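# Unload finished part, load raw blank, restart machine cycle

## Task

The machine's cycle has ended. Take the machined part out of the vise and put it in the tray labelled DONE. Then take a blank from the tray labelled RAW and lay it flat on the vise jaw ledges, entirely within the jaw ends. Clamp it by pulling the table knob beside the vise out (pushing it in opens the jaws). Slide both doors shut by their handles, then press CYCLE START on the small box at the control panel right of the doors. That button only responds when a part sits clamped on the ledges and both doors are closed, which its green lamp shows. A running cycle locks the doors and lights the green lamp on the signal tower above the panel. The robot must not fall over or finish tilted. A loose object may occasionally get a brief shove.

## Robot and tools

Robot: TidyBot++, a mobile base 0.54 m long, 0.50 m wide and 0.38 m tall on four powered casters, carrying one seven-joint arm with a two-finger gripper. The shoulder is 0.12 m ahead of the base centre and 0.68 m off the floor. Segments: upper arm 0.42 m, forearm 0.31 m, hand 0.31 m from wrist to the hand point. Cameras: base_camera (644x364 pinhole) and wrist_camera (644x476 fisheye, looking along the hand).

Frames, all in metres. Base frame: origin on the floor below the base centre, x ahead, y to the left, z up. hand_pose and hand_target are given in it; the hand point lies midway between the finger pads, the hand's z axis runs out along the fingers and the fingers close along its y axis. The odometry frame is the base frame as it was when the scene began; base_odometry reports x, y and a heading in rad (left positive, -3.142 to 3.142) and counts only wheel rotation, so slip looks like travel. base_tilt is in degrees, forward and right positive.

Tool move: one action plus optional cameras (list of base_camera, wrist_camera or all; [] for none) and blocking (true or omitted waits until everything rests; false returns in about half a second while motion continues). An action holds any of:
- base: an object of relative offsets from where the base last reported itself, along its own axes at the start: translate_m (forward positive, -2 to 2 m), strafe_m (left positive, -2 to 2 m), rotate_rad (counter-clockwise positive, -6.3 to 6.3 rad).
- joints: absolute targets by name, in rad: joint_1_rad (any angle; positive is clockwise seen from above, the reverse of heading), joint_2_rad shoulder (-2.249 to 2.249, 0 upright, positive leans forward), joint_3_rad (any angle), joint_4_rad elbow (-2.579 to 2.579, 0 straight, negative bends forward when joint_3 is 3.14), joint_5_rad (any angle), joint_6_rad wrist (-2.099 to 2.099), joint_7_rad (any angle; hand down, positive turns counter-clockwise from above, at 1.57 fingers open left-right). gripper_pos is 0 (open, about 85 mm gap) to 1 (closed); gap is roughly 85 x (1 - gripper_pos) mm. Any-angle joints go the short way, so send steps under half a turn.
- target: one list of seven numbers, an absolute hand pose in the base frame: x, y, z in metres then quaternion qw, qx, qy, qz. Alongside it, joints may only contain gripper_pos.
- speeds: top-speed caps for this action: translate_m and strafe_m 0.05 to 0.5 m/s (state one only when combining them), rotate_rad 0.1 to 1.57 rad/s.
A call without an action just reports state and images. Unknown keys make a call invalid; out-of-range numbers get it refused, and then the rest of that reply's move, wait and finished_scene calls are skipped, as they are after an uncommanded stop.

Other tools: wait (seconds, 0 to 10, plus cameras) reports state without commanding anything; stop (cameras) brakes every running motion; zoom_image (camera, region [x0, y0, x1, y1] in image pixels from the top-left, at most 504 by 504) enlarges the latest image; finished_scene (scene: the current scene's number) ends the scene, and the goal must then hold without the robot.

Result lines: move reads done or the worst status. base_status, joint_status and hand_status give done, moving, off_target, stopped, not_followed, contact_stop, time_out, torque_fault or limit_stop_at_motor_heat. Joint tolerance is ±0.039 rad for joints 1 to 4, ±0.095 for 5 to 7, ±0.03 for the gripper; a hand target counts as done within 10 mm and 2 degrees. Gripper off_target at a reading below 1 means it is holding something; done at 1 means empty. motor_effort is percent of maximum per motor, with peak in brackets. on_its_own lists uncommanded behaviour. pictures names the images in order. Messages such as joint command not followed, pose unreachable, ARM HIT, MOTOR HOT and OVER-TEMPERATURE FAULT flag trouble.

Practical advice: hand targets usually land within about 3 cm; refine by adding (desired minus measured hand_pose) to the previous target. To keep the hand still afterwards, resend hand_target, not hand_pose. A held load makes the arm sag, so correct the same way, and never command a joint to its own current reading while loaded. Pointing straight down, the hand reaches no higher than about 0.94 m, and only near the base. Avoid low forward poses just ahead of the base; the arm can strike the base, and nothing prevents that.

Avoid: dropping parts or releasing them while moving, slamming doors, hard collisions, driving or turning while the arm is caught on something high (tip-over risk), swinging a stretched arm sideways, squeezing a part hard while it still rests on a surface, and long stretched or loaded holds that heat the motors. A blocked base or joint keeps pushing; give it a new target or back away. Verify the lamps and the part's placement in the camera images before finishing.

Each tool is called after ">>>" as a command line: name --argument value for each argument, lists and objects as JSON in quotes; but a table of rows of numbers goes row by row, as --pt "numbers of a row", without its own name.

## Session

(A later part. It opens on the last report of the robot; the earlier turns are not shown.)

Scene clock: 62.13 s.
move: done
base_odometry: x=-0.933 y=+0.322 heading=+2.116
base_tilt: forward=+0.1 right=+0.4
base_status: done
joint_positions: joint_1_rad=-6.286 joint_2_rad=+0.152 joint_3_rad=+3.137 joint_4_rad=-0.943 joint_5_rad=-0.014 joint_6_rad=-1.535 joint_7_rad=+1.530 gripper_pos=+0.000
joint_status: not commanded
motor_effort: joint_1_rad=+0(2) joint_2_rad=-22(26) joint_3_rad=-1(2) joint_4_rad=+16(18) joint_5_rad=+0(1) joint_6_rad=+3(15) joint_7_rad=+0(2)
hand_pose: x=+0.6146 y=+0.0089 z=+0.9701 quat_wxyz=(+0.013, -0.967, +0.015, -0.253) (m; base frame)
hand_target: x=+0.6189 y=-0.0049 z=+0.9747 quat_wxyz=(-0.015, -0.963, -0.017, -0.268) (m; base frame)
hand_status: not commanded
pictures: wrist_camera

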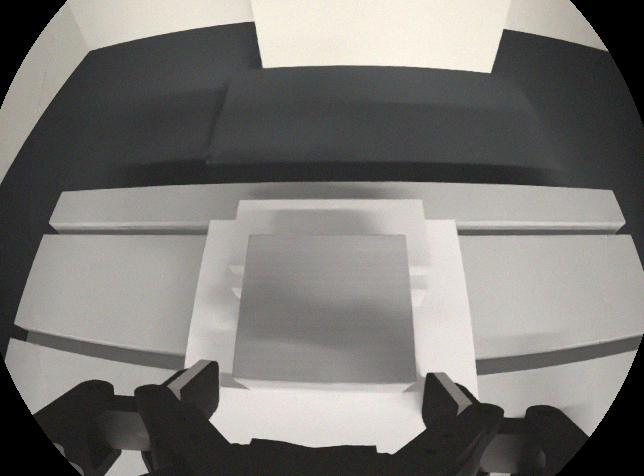

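>>> move --base '{"translate_m":-0.02}' --joints '{"joint_2_rad":0.107,"joint_4_rad":-1.09,"joint_6_rad":-1.40}' --cameras '["wrist_camera"]'

Scene clock: 63.83 s.
move: off_target
base_odometry: x=-0.923 y=+0.305 heading=+2.116
base_tilt: forward=+0.1 right=+0.4
base_status: done
joint_positions: joint_1_rad=-6.286 joint_2_rad=+0.101 joint_3_rad=+3.137 joint_4_rad=-1.041 joint_5_rad=-0.013 joint_6_rad=-1.425 joint_7_rad=+1.531 gripper_pos=+0.000
joint_status: joint_4_rad off_target (ended at -1.041, target -1.090); the others done
motor_effort: joint_1_rad=+1(1) joint_2_rad=-17(27) joint_3_rad=+0(1) joint_4_rad=+13(17) joint_5_rad=+1(1) joint_6_rad=+3(4) joint_7_rad=+0(0)
hand_pose: x=+0.6164 y=+0.0086 z=+0.9698 quat_wxyz=(+0.013, -0.959, +0.015, -0.283) (m; base frame)
hand_target: x=+0.6178 y=-0.0048 z=+0.9487 quat_wxyz=(-0.015, -0.963, -0.018, -0.269) (m; base frame)
hand_status: not commanded
pictures: wrist_camera

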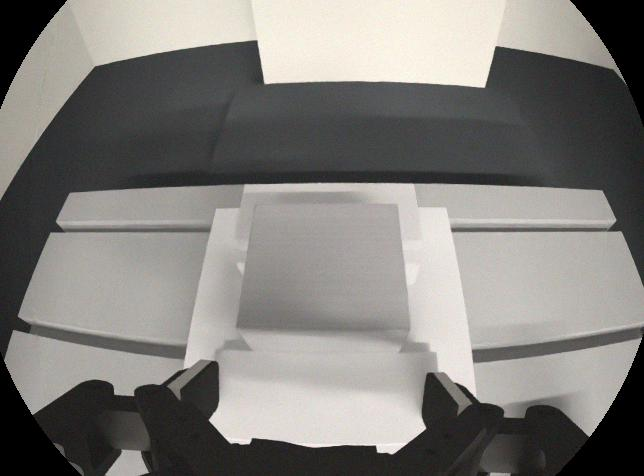

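>>> move --joints '{"joint_4_rad":-1.14}' --cameras '["wrist_camera"]'

Scene clock: 64.67 s.
move: off_target
base_odometry: x=-0.923 y=+0.305 heading=+2.116
base_tilt: forward=+0.1 right=+0.4
base_status: not commanded
joint_positions: joint_1_rad=-6.286 joint_2_rad=+0.085 joint_3_rad=+3.137 joint_4_rad=-1.070 joint_5_rad=-0.013 joint_6_rad=-1.394 joint_7_rad=+1.534 gripper_pos=+0.000
joint_status: joint_4_rad off_target (ended at -1.070, target -1.140)
motor_effort: joint_1_rad=+2(2) joint_2_rad=-14(17) joint_3_rad=+1(1) joint_4_rad=+9(13) joint_5_rad=+1(2) joint_6_rad=-2(2) joint_7_rad=+0(1)
hand_pose: x=+0.6160 y=+0.0086 z=+0.9694 quat_wxyz=(+0.013, -0.956, +0.014, -0.291) (m; base frame)
hand_target: x=+0.6097 y=-0.0048 z=+0.9262 quat_wxyz=(-0.015, -0.969, -0.018, -0.245) (m; base frame)
hand_status: not commanded
pictures: wrist_camera

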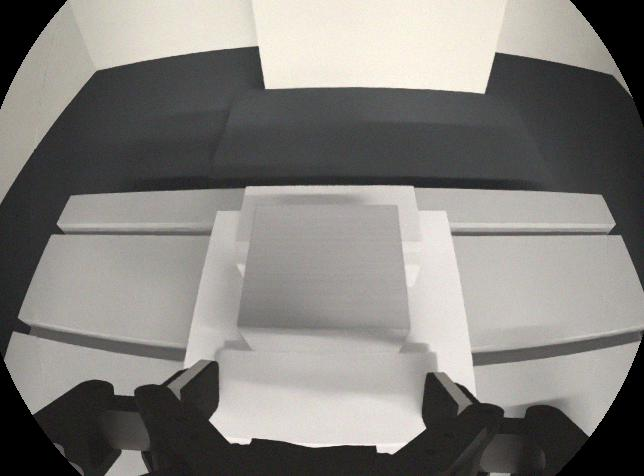

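>>> move --joints '{"joint_2_rad":0.206,"joint_4_rad":-0.703,"joint_6_rad":-1.69}' --cameras '[]'

>>> move --base '{"translate_m":-0.26,"strafe_m":-0.195}' --cameras '[]'

>>> move --joints '{"joint_2_rad":-0.177,"joint_4_rad":-2.171,"joint_6_rad":0.074,"gripper_pos":1}'

Scene clock: 67.07 s.
move: done
base_odometry: x=-0.923 y=+0.305 heading=+2.116
base_tilt: forward=+0.1 right=+0.4
base_status: not commanded
joint_positions: joint_1_rad=-6.286 joint_2_rad=+0.199 joint_3_rad=+3.137 joint_4_rad=-0.721 joint_5_rad=-0.013 joint_6_rad=-1.645 joint_7_rad=+1.534 gripper_pos=+0.000
joint_status: all done
motor_effort: joint_1_rad=+0(2) joint_2_rad=-24(27) joint_3_rad=-1(1) joint_4_rad=+17(19) joint_5_rad=+1(2) joint_6_rad=+6(6) joint_7_rad=+1(1)
hand_pose: x=+0.6219 y=+0.0085 z=+1.0236 quat_wxyz=(+0.013, -0.959, +0.012, -0.284) (m; base frame)
hand_target: x=+0.6138 y=-0.0048 z=+1.0203 quat_wxyz=(-0.015, -0.963, -0.015, -0.268) (m; base frame)
hand_status: not commanded
pictures: none
No camera images: "cameras" was empty.

Scene clock: 69.03 s.
move: done
base_odometry: x=-0.621 y=+0.184 heading=+2.117
base_tilt: forward=+0.1 right=+0.5
base_status: done
joint_positions: joint_1_rad=-6.284 joint_2_rad=+0.210 joint_3_rad=+3.138 joint_4_rad=-0.720 joint_5_rad=-0.012 joint_6_rad=-1.651 joint_7_rad=+1.534 gripper_pos=+0.000
joint_status: not commanded
motor_effort: joint_1_rad=+0(2) joint_2_rad=-25(30) joint_3_rad=-1(2) joint_4_rad=+16(18) joint_5_rad=+1(2) joint_6_rad=+5(6) joint_7_rad=+0(1)
hand_pose: x=+0.6242 y=+0.0070 z=+1.0174 quat_wxyz=(+0.012, -0.961, +0.014, -0.276) (m; base frame)
hand_target: x=+0.6138 y=-0.0048 z=+1.0203 quat_wxyz=(-0.015, -0.963, -0.015, -0.268) (m; base frame)
hand_status: not commanded
pictures: none
No camera images: "cameras" was empty.

Scene clock: 72.13 s.
move: done
base_odometry: x=-0.621 y=+0.184 heading=+2.117
base_tilt: forward=+0.1 right=+0.5
base_status: not commanded
joint_positions: joint_1_rad=-6.284 joint_2_rad=-0.152 joint_3_rad=+3.138 joint_4_rad=-2.154 joint_5_rad=-0.012 joint_6_rad=+0.021 joint_7_rad=+1.534 gripper_pos=+0.999
joint_status: all done
motor_effort: joint_1_rad=+0(1) joint_2_rad=-15(26) joint_3_rad=-1(1) joint_4_rad=+21(23) joint_5_rad=+1(1) joint_6_rad=+9(10) joint_7_rad=+1(1)
hand_pose: x=+0.6263 y=+0.0036 z=+0.8421 quat_wxyz=(+0.014, -0.836, +0.019, -0.548) (m; base frame)
hand_target: x=+0.6240 y=+0.0018 z=+0.8604 quat_wxyz=(-0.016, -0.819, -0.025, -0.573) (m; base frame)
hand_status: not commanded
pictures: base_camera, wrist_camera

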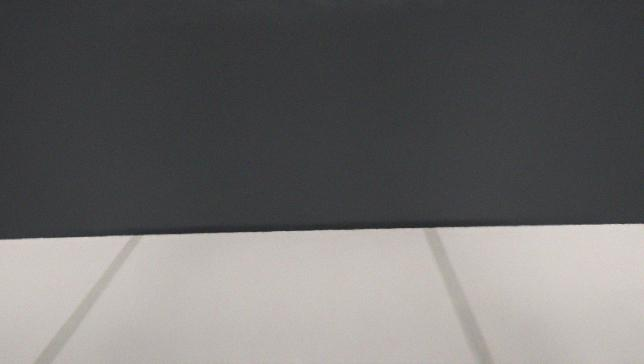

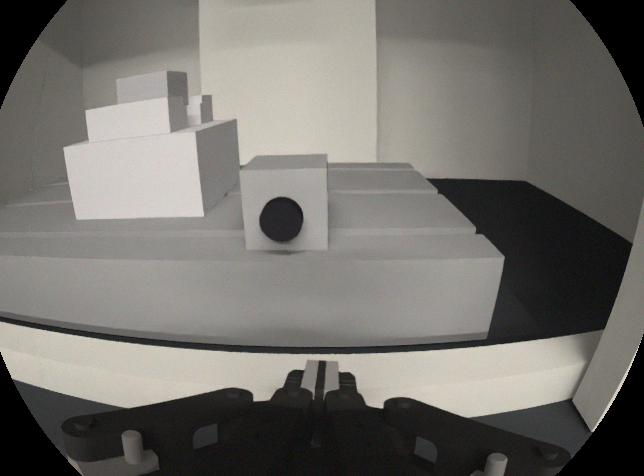

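>>> move --base '{"strafe_m":0.024,"translate_m":0.04}' --joints '{"joint_2_rad":-0.221,"joint_4_rad":-2.074,"joint_6_rad":-0.067}' --cameras '["wrist_camera"]'

Scene clock: 73.53 s.
move: done
base_odometry: x=-0.662 y=+0.206 heading=+2.116
base_tilt: forward=+0.1 right=+0.5
base_status: done
joint_positions: joint_1_rad=-6.284 joint_2_rad=-0.196 joint_3_rad=+3.138 joint_4_rad=-2.082 joint_5_rad=-0.012 joint_6_rad=-0.034 joint_7_rad=+1.534 gripper_pos=+0.999
joint_status: all done
motor_effort: joint_1_rad=+0(1) joint_2_rad=-14(16) joint_3_rad=+0(2) joint_4_rad=+21(23) joint_5_rad=+1(1) joint_6_rad=+9(9) joint_7_rad=+1(1)
hand_pose: x=+0.6282 y=+0.0037 z=+0.8904 quat_wxyz=(+0.015, -0.819, +0.018, -0.573) (m; base frame)
hand_target: x=+0.6212 y=+0.0009 z=+0.8983 quat_wxyz=(-0.018, -0.819, -0.024, -0.573) (m; base frame)
hand_status: not commanded
pictures: wrist_camera

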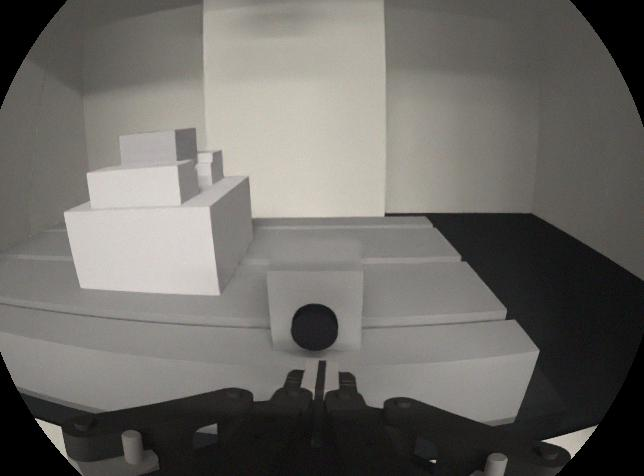

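>>> move --base '{"strafe_m":0.003,"translate_m":0.085}' --speeds '{"translate_m":0.1}' --cameras '["wrist_camera"]'

Scene clock: 75.20 s.
move: done
base_odometry: x=-0.709 y=+0.277 heading=+2.116
base_tilt: forward=+0.1 right=+0.4
base_status: done
joint_positions: joint_1_rad=-6.283 joint_2_rad=-0.238 joint_3_rad=+3.139 joint_4_rad=-2.092 joint_5_rad=-0.012 joint_6_rad=-0.067 joint_7_rad=+1.534 gripper_pos=+0.999
joint_status: not commanded
motor_effort: joint_1_rad=-1(2) joint_2_rad=-8(15) joint_3_rad=+0(2) joint_4_rad=+24(28) joint_5_rad=+1(1) joint_6_rad=+12(14) joint_7_rad=+1(1)
hand_pose: x=+0.6141 y=+0.0031 z=+0.8959 quat_wxyz=(+0.015, -0.819, +0.019, -0.573) (m; base frame)
hand_target: x=+0.6212 y=+0.0009 z=+0.8983 quat_wxyz=(-0.018, -0.819, -0.024, -0.573) (m; base frame)
hand_status: not commanded
pictures: wrist_camera

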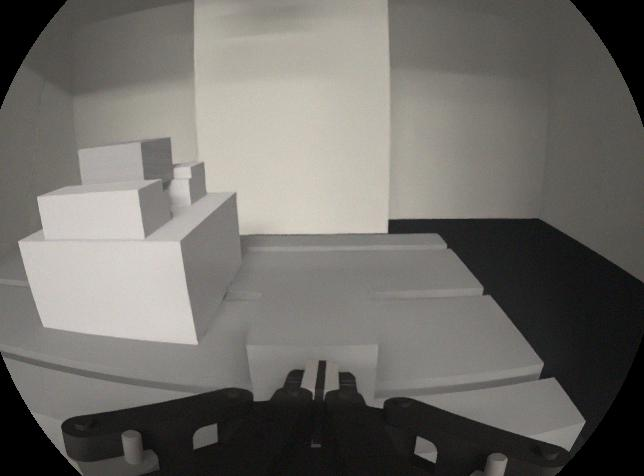

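>>> move --base '{"translate_m":0.02}' --speeds '{"translate_m":0.1}' --cameras '["wrist_camera"]'

>>> zoom_image --camera "wrist_camera" --region '[20, 110, 400, 400]'

Scene clock: 76.00 s.
move: done
base_odometry: x=-0.719 y=+0.294 heading=+2.116
base_tilt: forward=+0.0 right=+0.4
base_status: done
joint_positions: joint_1_rad=-6.282 joint_2_rad=-0.286 joint_3_rad=+3.139 joint_4_rad=-2.113 joint_5_rad=-0.012 joint_6_rad=-0.105 joint_7_rad=+1.534 gripper_pos=+0.999
joint_status: not commanded
motor_effort: joint_1_rad=-1(2) joint_2_rad=+0(9) joint_3_rad=-1(2) joint_4_rad=+29(32) joint_5_rad=+0(1) joint_6_rad=+15(17) joint_7_rad=+0(0)
hand_pose: x=+0.5955 y=+0.0026 z=+0.8957 quat_wxyz=(+0.015, -0.822, +0.019, -0.568) (m; base frame)
hand_target: x=+0.6212 y=+0.0009 z=+0.8983 quat_wxyz=(-0.018, -0.819, -0.024, -0.573) (m; base frame)
hand_status: not commanded
pictures: wrist_camera

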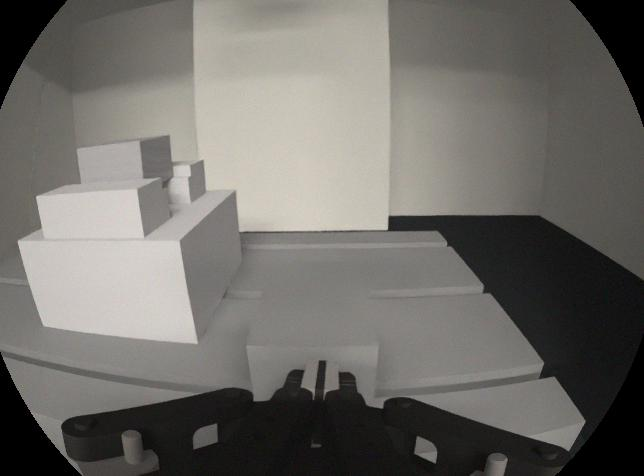

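Scaled by 1.326.

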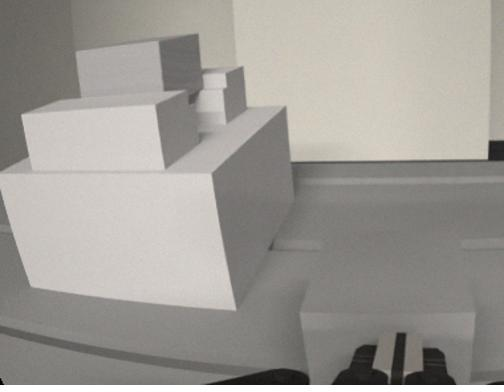

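>>> move --base '{"translate_m":-0.12}' --cameras '[]'

>>> move --joints '{"joint_2_rad":0.317,"joint_4_rad":-0.49,"joint_6_rad":-1.852,"gripper_pos":0}' --base '{"strafe_m":0.167}'

Scene clock: 77.73 s.
move: done
base_odometry: x=-0.657 y=+0.191 heading=+2.116
base_tilt: forward=+0.1 right=+0.4
base_status: done
joint_positions: joint_1_rad=-6.282 joint_2_rad=-0.220 joint_3_rad=+3.139 joint_4_rad=-2.080 joint_5_rad=-0.012 joint_6_rad=-0.084 joint_7_rad=+1.534 gripper_pos=+0.999
joint_status: not commanded
motor_effort: joint_1_rad=+0(2) joint_2_rad=-13(17) joint_3_rad=+0(3) joint_4_rad=+21(28) joint_5_rad=+1(1) joint_6_rad=+8(14) joint_7_rad=+0(1)
hand_pose: x=+0.6184 y=+0.0025 z=+0.8891 quat_wxyz=(+0.014, -0.826, +0.019, -0.563) (m; base frame)
hand_target: x=+0.6212 y=+0.0009 z=+0.8983 quat_wxyz=(-0.018, -0.819, -0.024, -0.573) (m; base frame)
hand_status: not commanded
pictures: none
No camera images: "cameras" was empty.

Scene clock: 80.93 s.
move: done
base_odometry: x=-0.799 y=+0.104 heading=+2.117
base_tilt: forward=+0.1 right=+0.4
base_status: done
joint_positions: joint_1_rad=-6.284 joint_2_rad=+0.311 joint_3_rad=+3.137 joint_4_rad=-0.510 joint_5_rad=-0.012 joint_6_rad=-1.807 joint_7_rad=+1.534 gripper_pos=+0.000
joint_status: all done
motor_effort: joint_1_rad=+0(2) joint_2_rad=-27(27) joint_3_rad=-1(3) joint_4_rad=+15(23) joint_5_rad=+1(1) joint_6_rad=+5(9) joint_7_rad=+0(1)
hand_pose: x=+0.6307 y=+0.0074 z=+1.0255 quat_wxyz=(+0.011, -0.967, +0.012, -0.254) (m; base frame)
hand_target: x=+0.6216 y=-0.0046 z=+1.0233 quat_wxyz=(-0.013, -0.971, -0.014, -0.239) (m; base frame)
hand_status: not commanded
pictures: base_camera, wrist_camera

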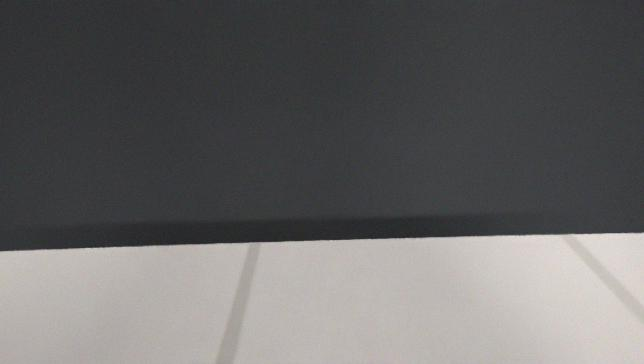

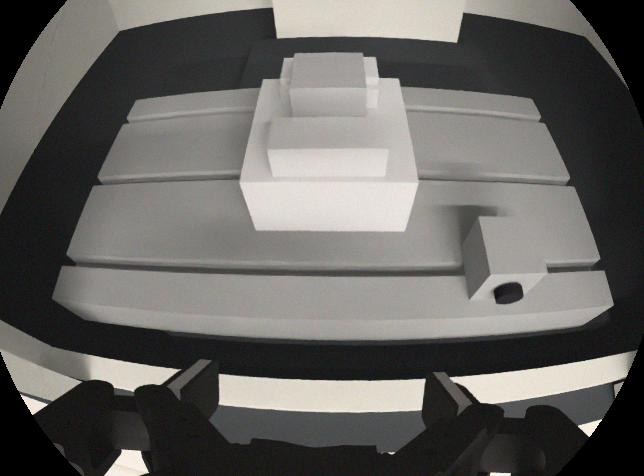

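>>> move --base '{"translate_m":0.281}' --speeds '{"translate_m":0.3}' --cameras '["wrist_camera"]'

Scene clock: 82.90 s.
move: done
base_odometry: x=-0.945 y=+0.345 heading=+2.117
base_tilt: forward=+0.1 right=+0.4
base_status: done
joint_positions: joint_1_rad=-6.284 joint_2_rad=+0.331 joint_3_rad=+3.137 joint_4_rad=-0.508 joint_5_rad=-0.012 joint_6_rad=-1.813 joint_7_rad=+1.534 gripper_pos=+0.000
joint_status: not commanded
motor_effort: joint_1_rad=+0(1) joint_2_rad=-28(31) joint_3_rad=-1(1) joint_4_rad=+16(16) joint_5_rad=+1(1) joint_6_rad=+5(6) joint_7_rad=+1(1)
hand_pose: x=+0.6360 y=+0.0074 z=+1.0153 quat_wxyz=(+0.011, -0.970, +0.013, -0.242) (m; base frame)
hand_target: x=+0.6216 y=-0.0046 z=+1.0233 quat_wxyz=(-0.013, -0.971, -0.014, -0.239) (m; base frame)
hand_status: not commanded
pictures: wrist_camera

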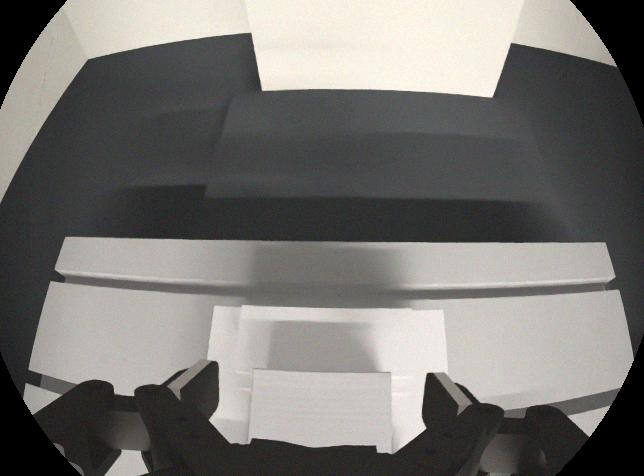

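>>> move --joints '{"joint_2_rad":0.225,"joint_4_rad":-0.775,"joint_6_rad":-1.656}' --cameras '["wrist_camera"]'

Scene clock: 84.60 s.
move: done
base_odometry: x=-0.945 y=+0.345 heading=+2.117
base_tilt: forward=+0.1 right=+0.4
base_status: not commanded
joint_positions: joint_1_rad=-6.284 joint_2_rad=+0.257 joint_3_rad=+3.137 joint_4_rad=-0.758 joint_5_rad=-0.012 joint_6_rad=-1.705 joint_7_rad=+1.534 gripper_pos=+0.000
joint_status: all done
motor_effort: joint_1_rad=+0(1) joint_2_rad=-26(28) joint_3_rad=-1(1) joint_4_rad=+16(18) joint_5_rad=+1(1) joint_6_rad=+5(6) joint_7_rad=+0(1)
hand_pose: x=+0.6203 y=+0.0075 z=+0.9707 quat_wxyz=(+0.011, -0.978, +0.013, -0.209) (m; base frame)
hand_target: x=+0.6227 y=-0.0049 z=+0.9865 quat_wxyz=(-0.014, -0.970, -0.016, -0.240) (m; base frame)
hand_status: not commanded
pictures: wrist_camera

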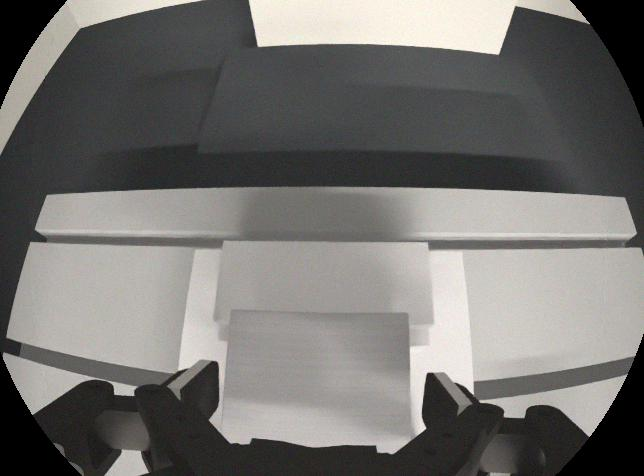

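>>> move --joints '{"gripper_pos":1}' --cameras '["wrist_camera"]'

Scene clock: 85.83 s.
move: off_target
base_odometry: x=-0.945 y=+0.345 heading=+2.117
base_tilt: forward=+0.1 right=+0.4
base_status: not commanded
joint_positions: joint_1_rad=-6.285 joint_2_rad=+0.252 joint_3_rad=+3.137 joint_4_rad=-0.762 joint_5_rad=-0.012 joint_6_rad=-1.702 joint_7_rad=+1.534 gripper_pos=+0.284
joint_status: gripper_pos off_target (ended at +0.284, target +1.000)
motor_effort: joint_1_rad=+1(2) joint_2_rad=-27(29) joint_3_rad=+0(2) joint_4_rad=+17(19) joint_5_rad=+2(3) joint_6_rad=+4(6) joint_7_rad=+1(1)
hand_pose: x=+0.6193 y=+0.0076 z=+0.9718 quat_wxyz=(+0.011, -0.977, +0.013, -0.211) (m; base frame)
hand_target: x=+0.6227 y=-0.0049 z=+0.9865 quat_wxyz=(-0.014, -0.970, -0.016, -0.240) (m; base frame)
hand_status: not commanded
pictures: wrist_camera

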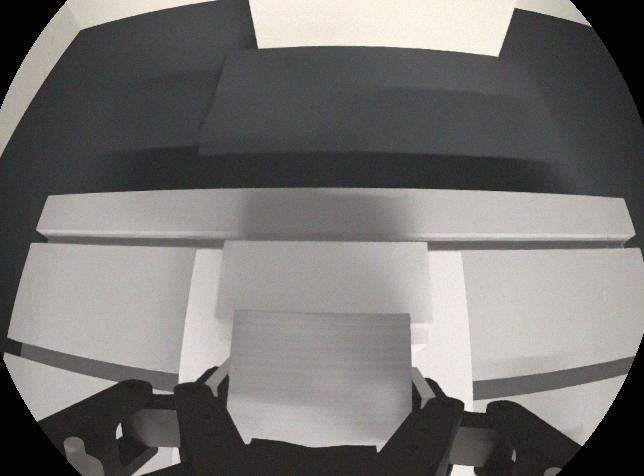

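>>> move --joints '{"joint_2_rad":0.312,"joint_4_rad":-0.44,"joint_6_rad":-1.94}' --cameras '["wrist_camera"]'

Scene clock: 87.90 s.
move: done
base_odometry: x=-0.945 y=+0.345 heading=+2.117
base_tilt: forward=+0.1 right=+0.4
base_status: not commanded
joint_positions: joint_1_rad=-6.285 joint_2_rad=+0.330 joint_3_rad=+3.137 joint_4_rad=-0.473 joint_5_rad=-0.012 joint_6_rad=-1.907 joint_7_rad=+1.534 gripper_pos=+0.284
joint_status: all done
motor_effort: joint_1_rad=+0(1) joint_2_rad=-31(33) joint_3_rad=-1(1) joint_4_rad=+17(21) joint_5_rad=+1(2) joint_6_rad=+6(8) joint_7_rad=+0(1)
hand_pose: x=+0.6117 y=+0.0072 z=+1.0154 quat_wxyz=(+0.010, -0.977, +0.012, -0.214) (m; base frame)
hand_target: x=+0.5982 y=-0.0045 z=+1.0315 quat_wxyz=(-0.013, -0.975, -0.014, -0.223) (m; base frame)
hand_status: not commanded
pictures: wrist_camera

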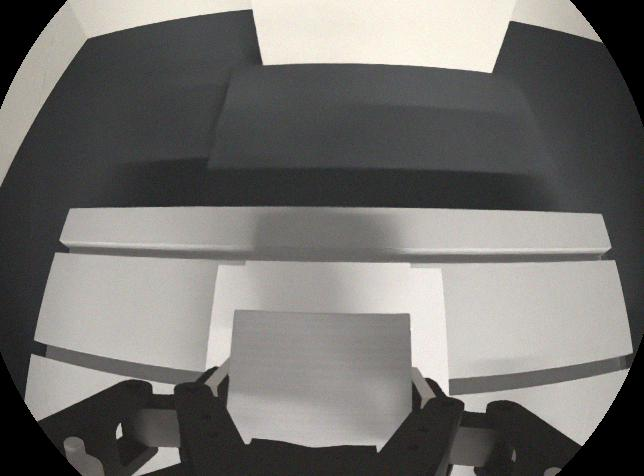

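>>> move --base '{"translate_m":-0.6}' --speeds '{"translate_m":0.4}' --cameras '["wrist_camera"]'

>>> move --base '{"translate_m":-0.85,"strafe_m":-0.68,"rotate_rad":3.14}' --speeds '{"translate_m":0.4,"rotate_rad":1.0}'

Scene clock: 91.17 s.
move: done
base_odometry: x=-0.634 y=-0.168 heading=+2.118
base_tilt: forward=+0.1 right=+0.4
base_status: done
joint_positions: joint_1_rad=-6.284 joint_2_rad=+0.344 joint_3_rad=+3.137 joint_4_rad=-0.471 joint_5_rad=-0.010 joint_6_rad=-1.916 joint_7_rad=+1.534 gripper_pos=+0.284
joint_status: not commanded
motor_effort: joint_1_rad=+0(5) joint_2_rad=-31(36) joint_3_rad=-1(3) joint_4_rad=+17(19) joint_5_rad=+1(2) joint_6_rad=+6(7) joint_7_rad=+0(1)
hand_pose: x=+0.6139 y=+0.0064 z=+1.0081 quat_wxyz=(+0.009, -0.979, +0.013, -0.204) (m; base frame)
hand_target: x=+0.5982 y=-0.0045 z=+1.0315 quat_wxyz=(-0.013, -0.975, -0.014, -0.223) (m; base frame)
hand_status: not commanded
pictures: wrist_camera

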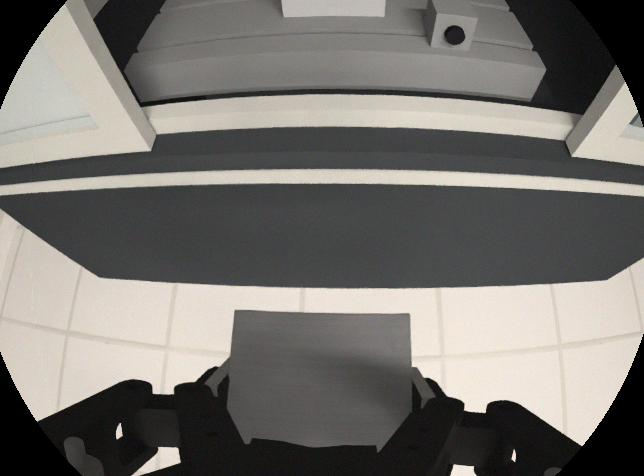

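Scene clock: 95.50 s.
move: done
base_odometry: x=+0.389 y=-0.541 heading=-1.026
base_tilt: forward=+0.1 right=+0.4
base_status: done
joint_positions: joint_1_rad=-6.289 joint_2_rad=+0.354 joint_3_rad=+3.137 joint_4_rad=-0.471 joint_5_rad=-0.009 joint_6_rad=-1.916 joint_7_rad=+1.534 gripper_pos=+0.284
joint_status: not commanded
motor_effort: joint_1_rad=+0(5) joint_2_rad=-32(36) joint_3_rad=-1(2) joint_4_rad=+17(19) joint_5_rad=+1(3) joint_6_rad=+5(7) joint_7_rad=+0(1)
hand_pose: x=+0.6169 y=+0.0085 z=+1.0034 quat_wxyz=(+0.009, -0.980, +0.011, -0.199) (m; base frame)
hand_target: x=+0.5982 y=-0.0045 z=+1.0315 quat_wxyz=(-0.013, -0.975, -0.014, -0.223) (m; base frame)
hand_status: not commanded
pictures: base_camera, wrist_camera

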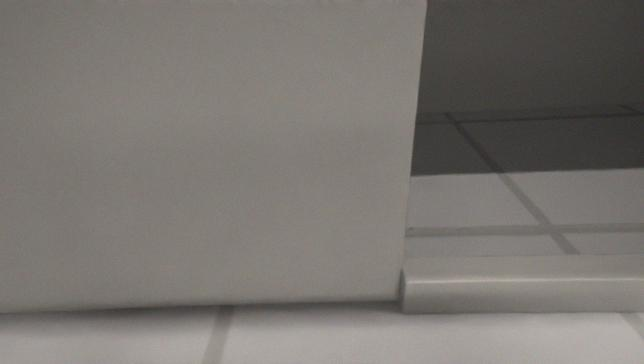

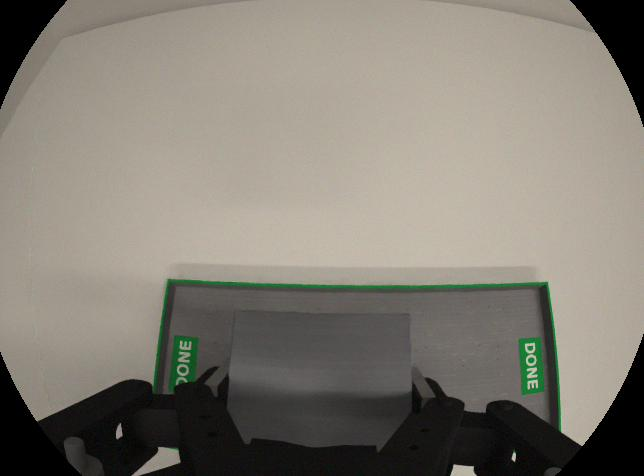

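>>> move --joints '{"joint_2_rad":0.125,"joint_4_rad":-1.27,"joint_6_rad":-1.30}' --cameras '["wrist_camera"]'

Scene clock: 98.00 s.
move: done
base_odometry: x=+0.389 y=-0.541 heading=-1.026
base_tilt: forward=+0.1 right=+0.4
base_status: not commanded
joint_positions: joint_1_rad=-6.289 joint_2_rad=+0.161 joint_3_rad=+3.137 joint_4_rad=-1.260 joint_5_rad=-0.009 joint_6_rad=-1.362 joint_7_rad=+1.534 gripper_pos=+0.284
joint_status: all done
motor_effort: joint_1_rad=+1(1) joint_2_rad=-26(32) joint_3_rad=+1(1) joint_4_rad=+20(23) joint_5_rad=+1(2) joint_6_rad=+5(7) joint_7_rad=+0(1)
hand_pose: x=+0.6067 y=+0.0089 z=+0.8526 quat_wxyz=(+0.009, -0.984, +0.013, -0.178) (m; base frame)
hand_target: x=+0.6154 y=-0.0046 z=+0.8735 quat_wxyz=(-0.014, -0.975, -0.020, -0.221) (m; base frame)
hand_status: not commanded
pictures: wrist_camera

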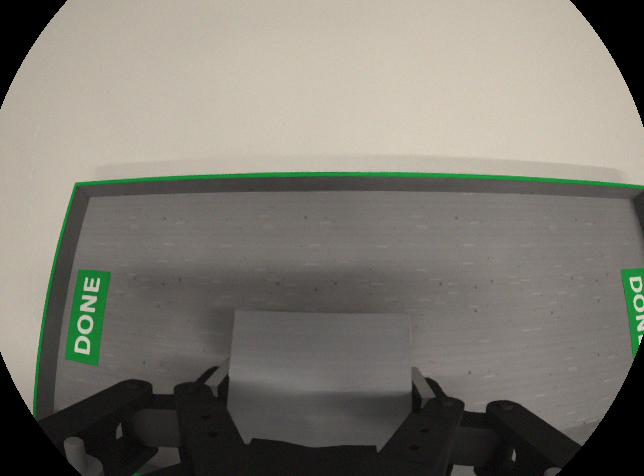

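>>> move --joints '{"joint_2_rad":0.117,"joint_4_rad":-1.352,"joint_6_rad":-1.16}' --cameras '["wrist_camera"]'

Scene clock: 99.33 s.
move: done
base_odometry: x=+0.389 y=-0.541 heading=-1.026
base_tilt: forward=+0.1 right=+0.5
base_status: not commanded
joint_positions: joint_1_rad=-6.289 joint_2_rad=+0.128 joint_3_rad=+3.137 joint_4_rad=-1.337 joint_5_rad=-0.009 joint_6_rad=-1.236 joint_7_rad=+1.534 gripper_pos=+0.284
joint_status: all done
motor_effort: joint_1_rad=+0(1) joint_2_rad=-22(26) joint_3_rad=+0(1) joint_4_rad=+20(20) joint_5_rad=+1(2) joint_6_rad=+8(8) joint_7_rad=+0(1)
hand_pose: x=+0.6182 y=+0.0090 z=+0.8510 quat_wxyz=(+0.010, -0.976, +0.013, -0.219) (m; base frame)
hand_target: x=+0.6335 y=-0.0044 z=+0.8604 quat_wxyz=(-0.015, -0.967, -0.021, -0.253) (m; base frame)
hand_status: not commanded
pictures: wrist_camera

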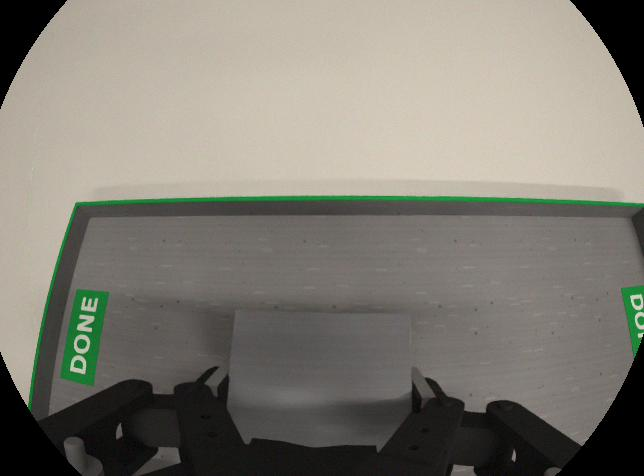

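>>> move --joints '{"joint_2_rad":0.112,"joint_4_rad":-1.397,"joint_6_rad":-1.12}' --cameras '["wrist_camera"]'

Scene clock: 100.13 s.
move: done
base_odometry: x=+0.389 y=-0.541 heading=-1.026
base_tilt: forward=+0.1 right=+0.4
base_status: not commanded
joint_positions: joint_1_rad=-6.289 joint_2_rad=+0.106 joint_3_rad=+3.137 joint_4_rad=-1.373 joint_5_rad=-0.009 joint_6_rad=-1.191 joint_7_rad=+1.534 gripper_pos=+0.284
joint_status: all done
motor_effort: joint_1_rad=+1(2) joint_2_rad=-17(21) joint_3_rad=+1(1) joint_4_rad=+18(20) joint_5_rad=+2(2) joint_6_rad=+8(8) joint_7_rad=+1(1)
hand_pose: x=+0.6176 y=+0.0090 z=+0.8515 quat_wxyz=(+0.010, -0.972, +0.013, -0.233) (m; base frame)
hand_target: x=+0.6325 y=-0.0043 z=+0.8481 quat_wxyz=(-0.015, -0.967, -0.021, -0.253) (m; base frame)
hand_status: not commanded
pictures: wrist_camera

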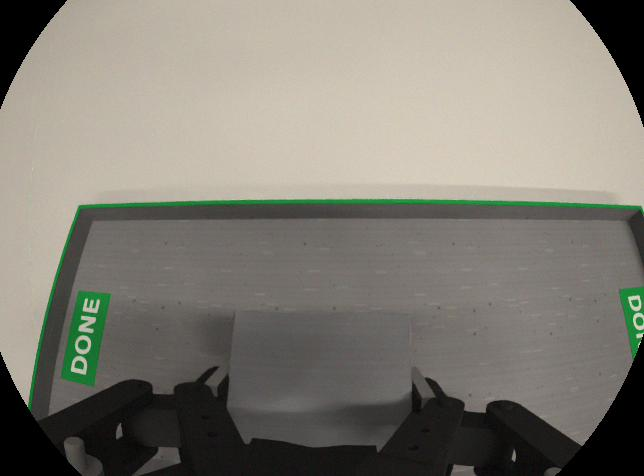

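>>> move --joints '{"gripper_pos":0.0}' --cameras '[]'

>>> move --joints '{"joint_2_rad":0.154,"joint_4_rad":-0.907,"joint_6_rad":-1.60}' --cameras '["wrist_camera"]'

Scene clock: 101.90 s.
move: done
base_odometry: x=+0.389 y=-0.541 heading=-1.026
base_tilt: forward=+0.1 right=+0.4
base_status: not commanded
joint_positions: joint_1_rad=-6.289 joint_2_rad=+0.120 joint_3_rad=+3.137 joint_4_rad=-1.380 joint_5_rad=-0.008 joint_6_rad=-1.162 joint_7_rad=+1.534 gripper_pos=+0.000
joint_status: all done
motor_effort: joint_1_rad=+0(2) joint_2_rad=-24(26) joint_3_rad=-1(1) joint_4_rad=+19(21) joint_5_rad=+1(2) joint_6_rad=+5(9) joint_7_rad=+0(1)
hand_pose: x=+0.6264 y=+0.0087 z=+0.8455 quat_wxyz=(+0.010, -0.971, +0.014, -0.237) (m; base frame)
hand_target: x=+0.6325 y=-0.0043 z=+0.8481 quat_wxyz=(-0.015, -0.967, -0.021, -0.253) (m; base frame)
hand_status: not commanded
pictures: none
No camera images: "cameras" was empty.

Scene clock: 103.90 s.
move: done
base_odometry: x=+0.389 y=-0.541 heading=-1.026
base_tilt: forward=+0.1 right=+0.4
base_status: not commanded
joint_positions: joint_1_rad=-6.289 joint_2_rad=+0.148 joint_3_rad=+3.137 joint_4_rad=-0.926 joint_5_rad=-0.008 joint_6_rad=-1.555 joint_7_rad=+1.534 gripper_pos=+0.000
joint_status: all done
motor_effort: joint_1_rad=+0(1) joint_2_rad=-23(26) joint_3_rad=+0(1) joint_4_rad=+17(21) joint_5_rad=+1(1) joint_6_rad=+5(7) joint_7_rad=+1(1)
hand_pose: x=+0.6098 y=+0.0087 z=+0.9767 quat_wxyz=(+0.010, -0.967, +0.012, -0.254) (m; base frame)
hand_target: x=+0.6018 y=-0.0049 z=+0.9750 quat_wxyz=(-0.014, -0.971, -0.016, -0.238) (m; base frame)
hand_status: not commanded
pictures: wrist_camera

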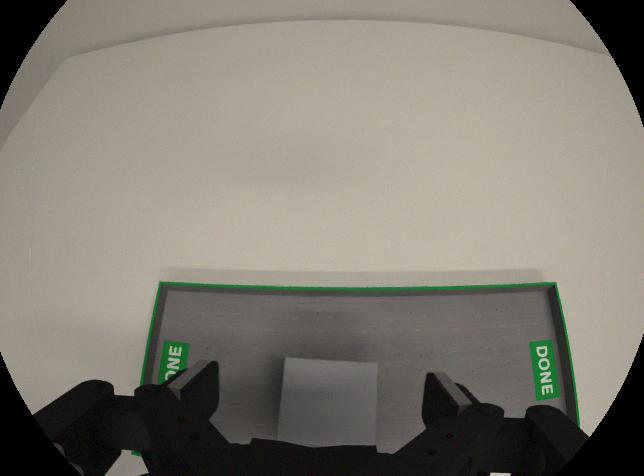

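>>> move --base '{"strafe_m":-0.5}'

Scene clock: 106.87 s.
move: done
base_odometry: x=-0.038 y=-0.800 heading=-1.026
base_tilt: forward=+0.1 right=+0.5
base_status: done
joint_positions: joint_1_rad=-6.280 joint_2_rad=+0.149 joint_3_rad=+3.141 joint_4_rad=-0.926 joint_5_rad=-0.007 joint_6_rad=-1.557 joint_7_rad=+1.534 gripper_pos=+0.000
joint_status: not commanded
motor_effort: joint_1_rad=+0(3) joint_2_rad=-23(25) joint_3_rad=-1(3) joint_4_rad=+17(19) joint_5_rad=+1(2) joint_6_rad=+5(6) joint_7_rad=+1(1)
hand_pose: x=+0.6097 y=+0.0019 z=+0.9759 quat_wxyz=(+0.008, -0.967, +0.019, -0.252) (m; base frame)
hand_target: x=+0.6018 y=-0.0049 z=+0.9750 quat_wxyz=(-0.014, -0.971, -0.016, -0.238) (m; base frame)
hand_status: not commanded
pictures: base_camera, wrist_camera

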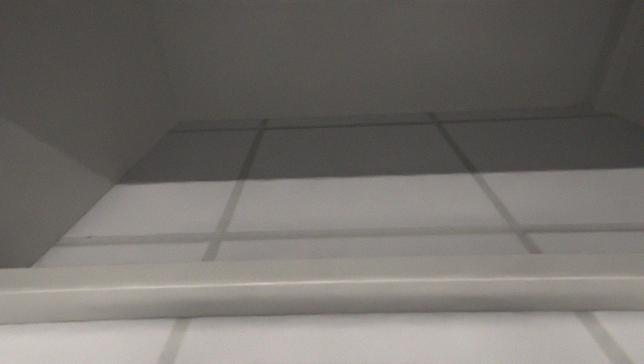

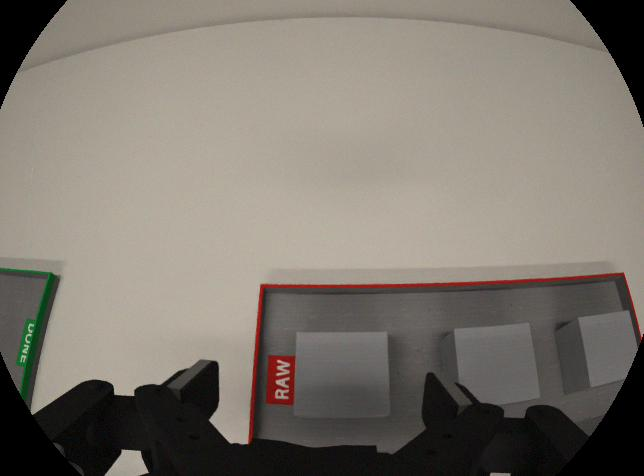

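>>> move --base '{"strafe_m":-0.015,"translate_m":0.005}' --joints '{"joint_2_rad":0.112,"joint_4_rad":-1.30,"joint_6_rad":-1.217}' --cameras '["wrist_camera"]'

Scene clock: 109.13 s.
move: done
base_odometry: x=-0.049 y=-0.812 heading=-1.026
base_tilt: forward=+0.1 right=+0.5
base_status: done
joint_positions: joint_1_rad=-6.279 joint_2_rad=+0.142 joint_3_rad=+3.143 joint_4_rad=-1.283 joint_5_rad=-0.007 joint_6_rad=-1.267 joint_7_rad=+1.534 gripper_pos=+0.000
joint_status: all done
motor_effort: joint_1_rad=+0(3) joint_2_rad=-25(27) joint_3_rad=+0(3) joint_4_rad=+18(21) joint_5_rad=+0(2) joint_6_rad=+5(6) joint_7_rad=+0(1)
hand_pose: x=+0.6248 y=+0.0005 z=+0.8634 quat_wxyz=(+0.007, -0.975, +0.021, -0.223) (m; base frame)
hand_target: x=+0.6291 y=-0.0045 z=+0.8784 quat_wxyz=(-0.015, -0.967, -0.020, -0.253) (m; base frame)
hand_status: not commanded
pictures: wrist_camera

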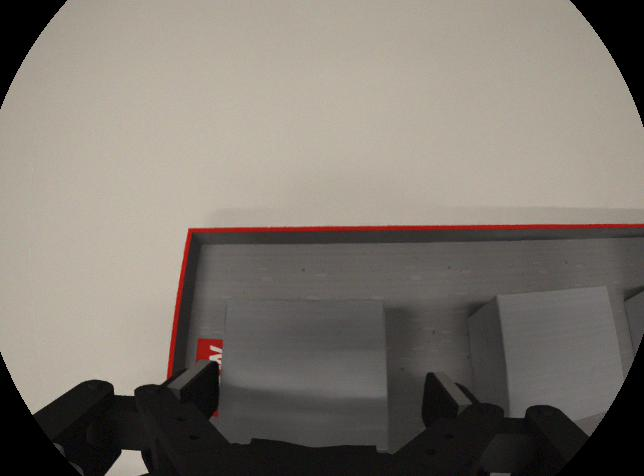

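>>> move --base '{"strafe_m":0.007}' --joints '{"joint_2_rad":0.108,"joint_4_rad":-1.345,"joint_6_rad":-1.167}' --cameras '["wrist_camera"]'

Scene clock: 110.00 s.
move: done
base_odometry: x=-0.043 y=-0.808 heading=-1.026
base_tilt: forward=+0.1 right=+0.5
base_status: done
joint_positions: joint_1_rad=-6.283 joint_2_rad=+0.135 joint_3_rad=+3.143 joint_4_rad=-1.331 joint_5_rad=-0.006 joint_6_rad=-1.214 joint_7_rad=+1.534 gripper_pos=+0.000
joint_status: all done
motor_effort: joint_1_rad=+0(3) joint_2_rad=-24(26) joint_3_rad=-1(3) joint_4_rad=+19(21) joint_5_rad=+1(2) joint_6_rad=+4(6) joint_7_rad=+0(1)
hand_pose: x=+0.6268 y=+0.0024 z=+0.8529 quat_wxyz=(+0.007, -0.973, +0.019, -0.229) (m; base frame)
hand_target: x=+0.6316 y=-0.0044 z=+0.8672 quat_wxyz=(-0.015, -0.966, -0.020, -0.258) (m; base frame)
hand_status: not commanded
pictures: wrist_camera

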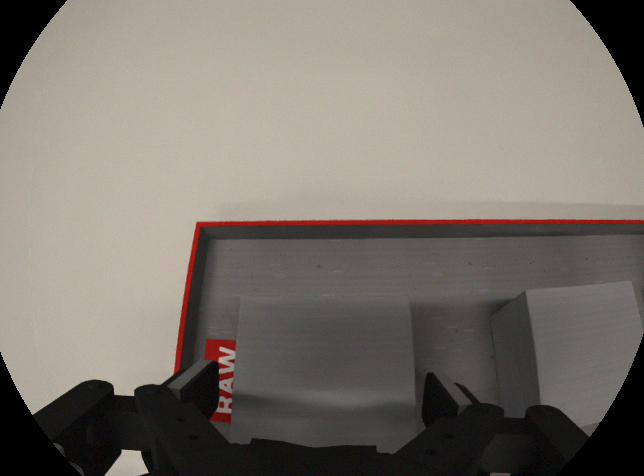

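>>> move --base '{"translate_m":0.006}' --cameras '[]'

>>> move --joints '{"gripper_pos":1}' --cameras '["wrist_camera"]'

Scene clock: 110.67 s.
move: done
base_odometry: x=-0.040 y=-0.814 heading=-1.026
base_tilt: forward=+0.1 right=+0.4
base_status: done
joint_positions: joint_1_rad=-6.283 joint_2_rad=+0.131 joint_3_rad=+3.143 joint_4_rad=-1.332 joint_5_rad=-0.006 joint_6_rad=-1.212 joint_7_rad=+1.534 gripper_pos=+0.000
joint_status: not commanded
motor_effort: joint_1_rad=+0(1) joint_2_rad=-25(27) joint_3_rad=-1(2) joint_4_rad=+19(20) joint_5_rad=+1(1) joint_6_rad=+5(5) joint_7_rad=+1(1)
hand_pose: x=+0.6267 y=+0.0024 z=+0.8549 quat_wxyz=(+0.007, -0.973, +0.019, -0.231) (m; base frame)
hand_target: x=+0.6316 y=-0.0044 z=+0.8672 quat_wxyz=(-0.015, -0.966, -0.020, -0.258) (m; base frame)
hand_status: not commanded
pictures: none
No camera images: "cameras" was empty.

Scene clock: 111.77 s.
move: off_target
base_odometry: x=-0.040 y=-0.813 heading=-1.026
base_tilt: forward=+0.1 right=+0.5
base_status: not commanded
joint_positions: joint_1_rad=-6.282 joint_2_rad=+0.129 joint_3_rad=+3.143 joint_4_rad=-1.333 joint_5_rad=-0.005 joint_6_rad=-1.211 joint_7_rad=+1.534 gripper_pos=+0.285
joint_status: gripper_pos off_target (ended at +0.285, target +1.000)
motor_effort: joint_1_rad=+0(1) joint_2_rad=-24(27) joint_3_rad=-1(2) joint_4_rad=+19(22) joint_5_rad=+1(2) joint_6_rad=+5(7) joint_7_rad=+0(1)
hand_pose: x=+0.6262 y=+0.0018 z=+0.8558 quat_wxyz=(+0.006, -0.972, +0.019, -0.232) (m; base frame)
hand_target: x=+0.6316 y=-0.0044 z=+0.8672 quat_wxyz=(-0.015, -0.966, -0.020, -0.258) (m; base frame)
hand_status: not commanded
pictures: wrist_camera

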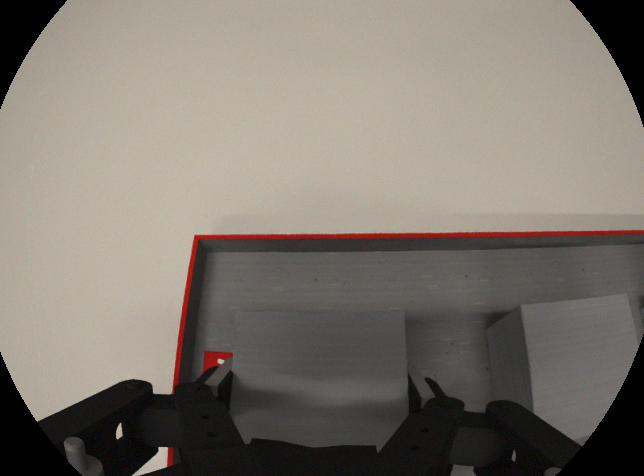

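>>> move --joints '{"joint_2_rad":0.312,"joint_4_rad":-0.44,"joint_6_rad":-1.90}' --cameras '["wrist_camera"]'

>>> move --base '{"translate_m":-0.86,"strafe_m":-0.179,"rotate_rad":3.1425}' --speeds '{"translate_m":0.4,"rotate_rad":1.0}' --cameras '["wrist_camera"]'

Scene clock: 114.57 s.
move: done
base_odometry: x=-0.040 y=-0.813 heading=-1.026
base_tilt: forward=+0.1 right=+0.5
base_status: not commanded
joint_positions: joint_1_rad=-6.282 joint_2_rad=+0.328 joint_3_rad=+3.143 joint_4_rad=-0.475 joint_5_rad=-0.005 joint_6_rad=-1.865 joint_7_rad=+1.534 gripper_pos=+0.285
joint_status: all done
motor_effort: joint_1_rad=+0(1) joint_2_rad=-31(32) joint_3_rad=-1(1) joint_4_rad=+17(25) joint_5_rad=+1(1) joint_6_rad=+7(7) joint_7_rad=+0(1)
hand_pose: x=+0.6227 y=+0.0020 z=+1.0211 quat_wxyz=(+0.006, -0.972, +0.018, -0.234) (m; base frame)
hand_target: x=+0.6092 y=-0.0045 z=+1.0371 quat_wxyz=(-0.013, -0.970, -0.014, -0.242) (m; base frame)
hand_status: not commanded
pictures: wrist_camera

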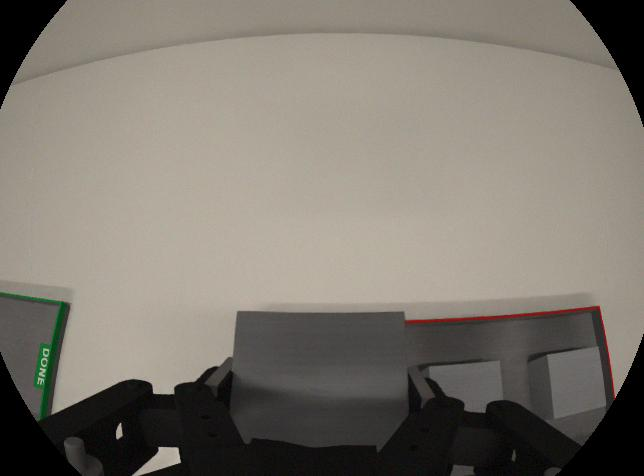

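Scene clock: 118.93 s.
move: done
base_odometry: x=-0.639 y=-0.171 heading=+2.116
base_tilt: forward=+0.1 right=+0.4
base_status: done
joint_positions: joint_1_rad=-6.288 joint_2_rad=+0.358 joint_3_rad=+3.142 joint_4_rad=-0.474 joint_5_rad=-0.002 joint_6_rad=-1.869 joint_7_rad=+1.534 gripper_pos=+0.285
joint_status: not commanded
motor_effort: joint_1_rad=+0(4) joint_2_rad=-32(38) joint_3_rad=-1(3) joint_4_rad=+18(20) joint_5_rad=+0(2) joint_6_rad=+6(7) joint_7_rad=+0(1)
hand_pose: x=+0.6316 y=+0.0043 z=+1.0058 quat_wxyz=(+0.005, -0.976, +0.015, -0.218) (m; base frame)
hand_target: x=+0.6092 y=-0.0045 z=+1.0371 quat_wxyz=(-0.013, -0.970, -0.014, -0.242) (m; base frame)
hand_status: not commanded
pictures: wrist_camera

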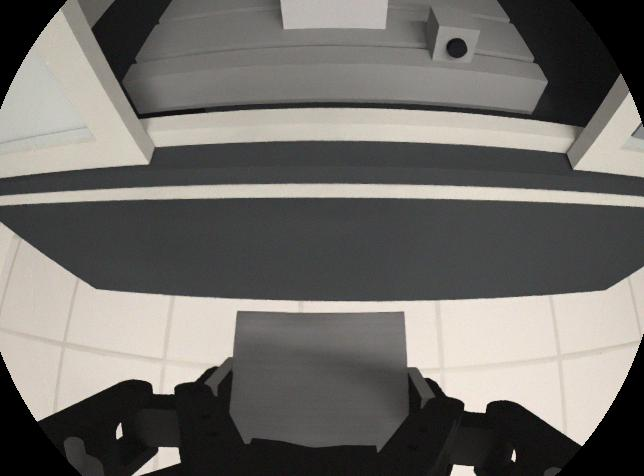

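>>> move --joints '{"joint_2_rad":0.27,"joint_4_rad":-0.44,"joint_6_rad":-1.94}' --base '{"translate_m":0.45}' --speeds '{"translate_m":0.4}' --cameras '["wrist_camera"]'

Scene clock: 121.37 s.
move: done
base_odometry: x=-0.872 y=+0.214 heading=+2.117
base_tilt: forward=+0.1 right=+0.4
base_status: done
joint_positions: joint_1_rad=-6.288 joint_2_rad=+0.308 joint_3_rad=+3.142 joint_4_rad=-0.467 joint_5_rad=-0.002 joint_6_rad=-1.917 joint_7_rad=+1.534 gripper_pos=+0.285
joint_status: all done
motor_effort: joint_1_rad=-1(2) joint_2_rad=-30(34) joint_3_rad=-1(1) joint_4_rad=+17(19) joint_5_rad=+1(1) joint_6_rad=+7(8) joint_7_rad=+1(1)
hand_pose: x=+0.6018 y=+0.0042 z=+1.0270 quat_wxyz=(+0.005, -0.975, +0.015, -0.223) (m; base frame)
hand_target: x=+0.5830 y=-0.0045 z=+1.0513 quat_wxyz=(-0.013, -0.970, -0.013, -0.243) (m; base frame)
hand_status: not commanded
pictures: wrist_camera

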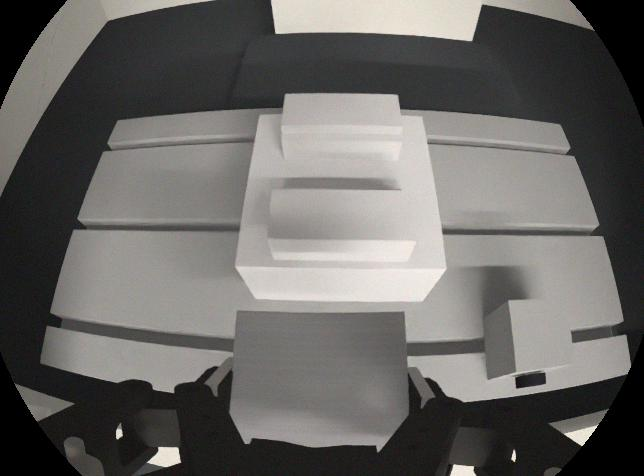

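>>> move --base '{"translate_m":0.10,"strafe_m":-0.007}' --speeds '{"translate_m":0.2}' --cameras '["wrist_camera"]'

Scene clock: 122.87 s.
move: done
base_odometry: x=-0.918 y=+0.303 heading=+2.117
base_tilt: forward=+0.1 right=+0.5
base_status: done
joint_positions: joint_1_rad=-6.288 joint_2_rad=+0.309 joint_3_rad=+3.142 joint_4_rad=-0.467 joint_5_rad=-0.002 joint_6_rad=-1.919 joint_7_rad=+1.534 gripper_pos=+0.285
joint_status: not commanded
motor_effort: joint_1_rad=+0(1) joint_2_rad=-30(34) joint_3_rad=-1(1) joint_4_rad=+17(18) joint_5_rad=+1(1) joint_6_rad=+6(7) joint_7_rad=+1(1)
hand_pose: x=+0.6017 y=+0.0042 z=+1.0264 quat_wxyz=(+0.005, -0.975, +0.015, -0.222) (m; base frame)
hand_target: x=+0.5830 y=-0.0045 z=+1.0513 quat_wxyz=(-0.013, -0.970, -0.013, -0.243) (m; base frame)
hand_status: not commanded
pictures: wrist_camera

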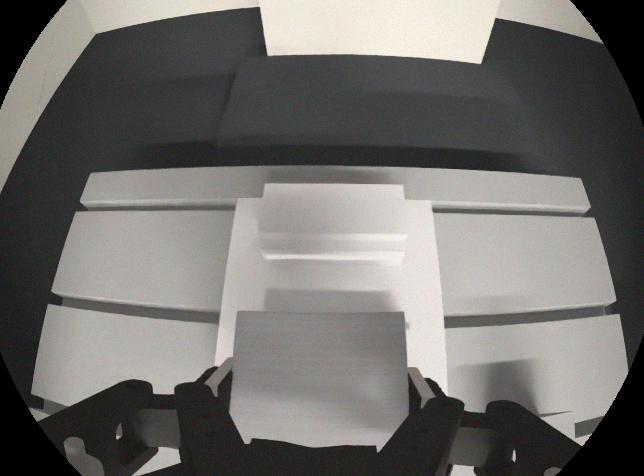

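>>> move --base '{"translate_m":0.038,"strafe_m":-0.004}' --joints '{"joint_2_rad":0.28,"joint_4_rad":-0.56,"joint_6_rad":-1.76}' --cameras '["wrist_camera"]'

Scene clock: 124.90 s.
move: off_target
base_odometry: x=-0.935 y=+0.338 heading=+2.117
base_tilt: forward=+0.1 right=+0.5
base_status: done
joint_positions: joint_1_rad=-6.288 joint_2_rad=+0.323 joint_3_rad=+3.142 joint_4_rad=-0.566 joint_5_rad=-0.002 joint_6_rad=-1.810 joint_7_rad=+1.534 gripper_pos=+0.285
joint_status: joint_2_rad off_target (ended at +0.323, target +0.280); the others done
motor_effort: joint_1_rad=+0(1) joint_2_rad=-32(36) joint_3_rad=-1(1) joint_4_rad=+19(20) joint_5_rad=+1(2) joint_6_rad=+6(7) joint_7_rad=+0(1)
hand_pose: x=+0.6299 y=+0.0043 z=+0.9976 quat_wxyz=(+0.005, -0.976, +0.015, -0.219) (m; base frame)
hand_target: x=+0.6298 y=-0.0048 z=+1.0293 quat_wxyz=(-0.014, -0.963, -0.014, -0.267) (m; base frame)
hand_status: not commanded
pictures: wrist_camera

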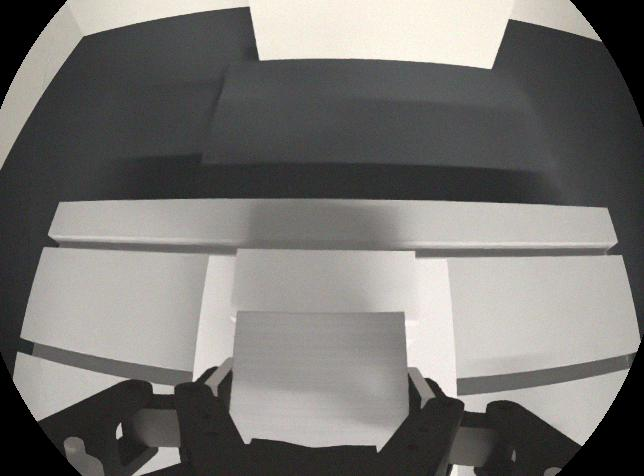

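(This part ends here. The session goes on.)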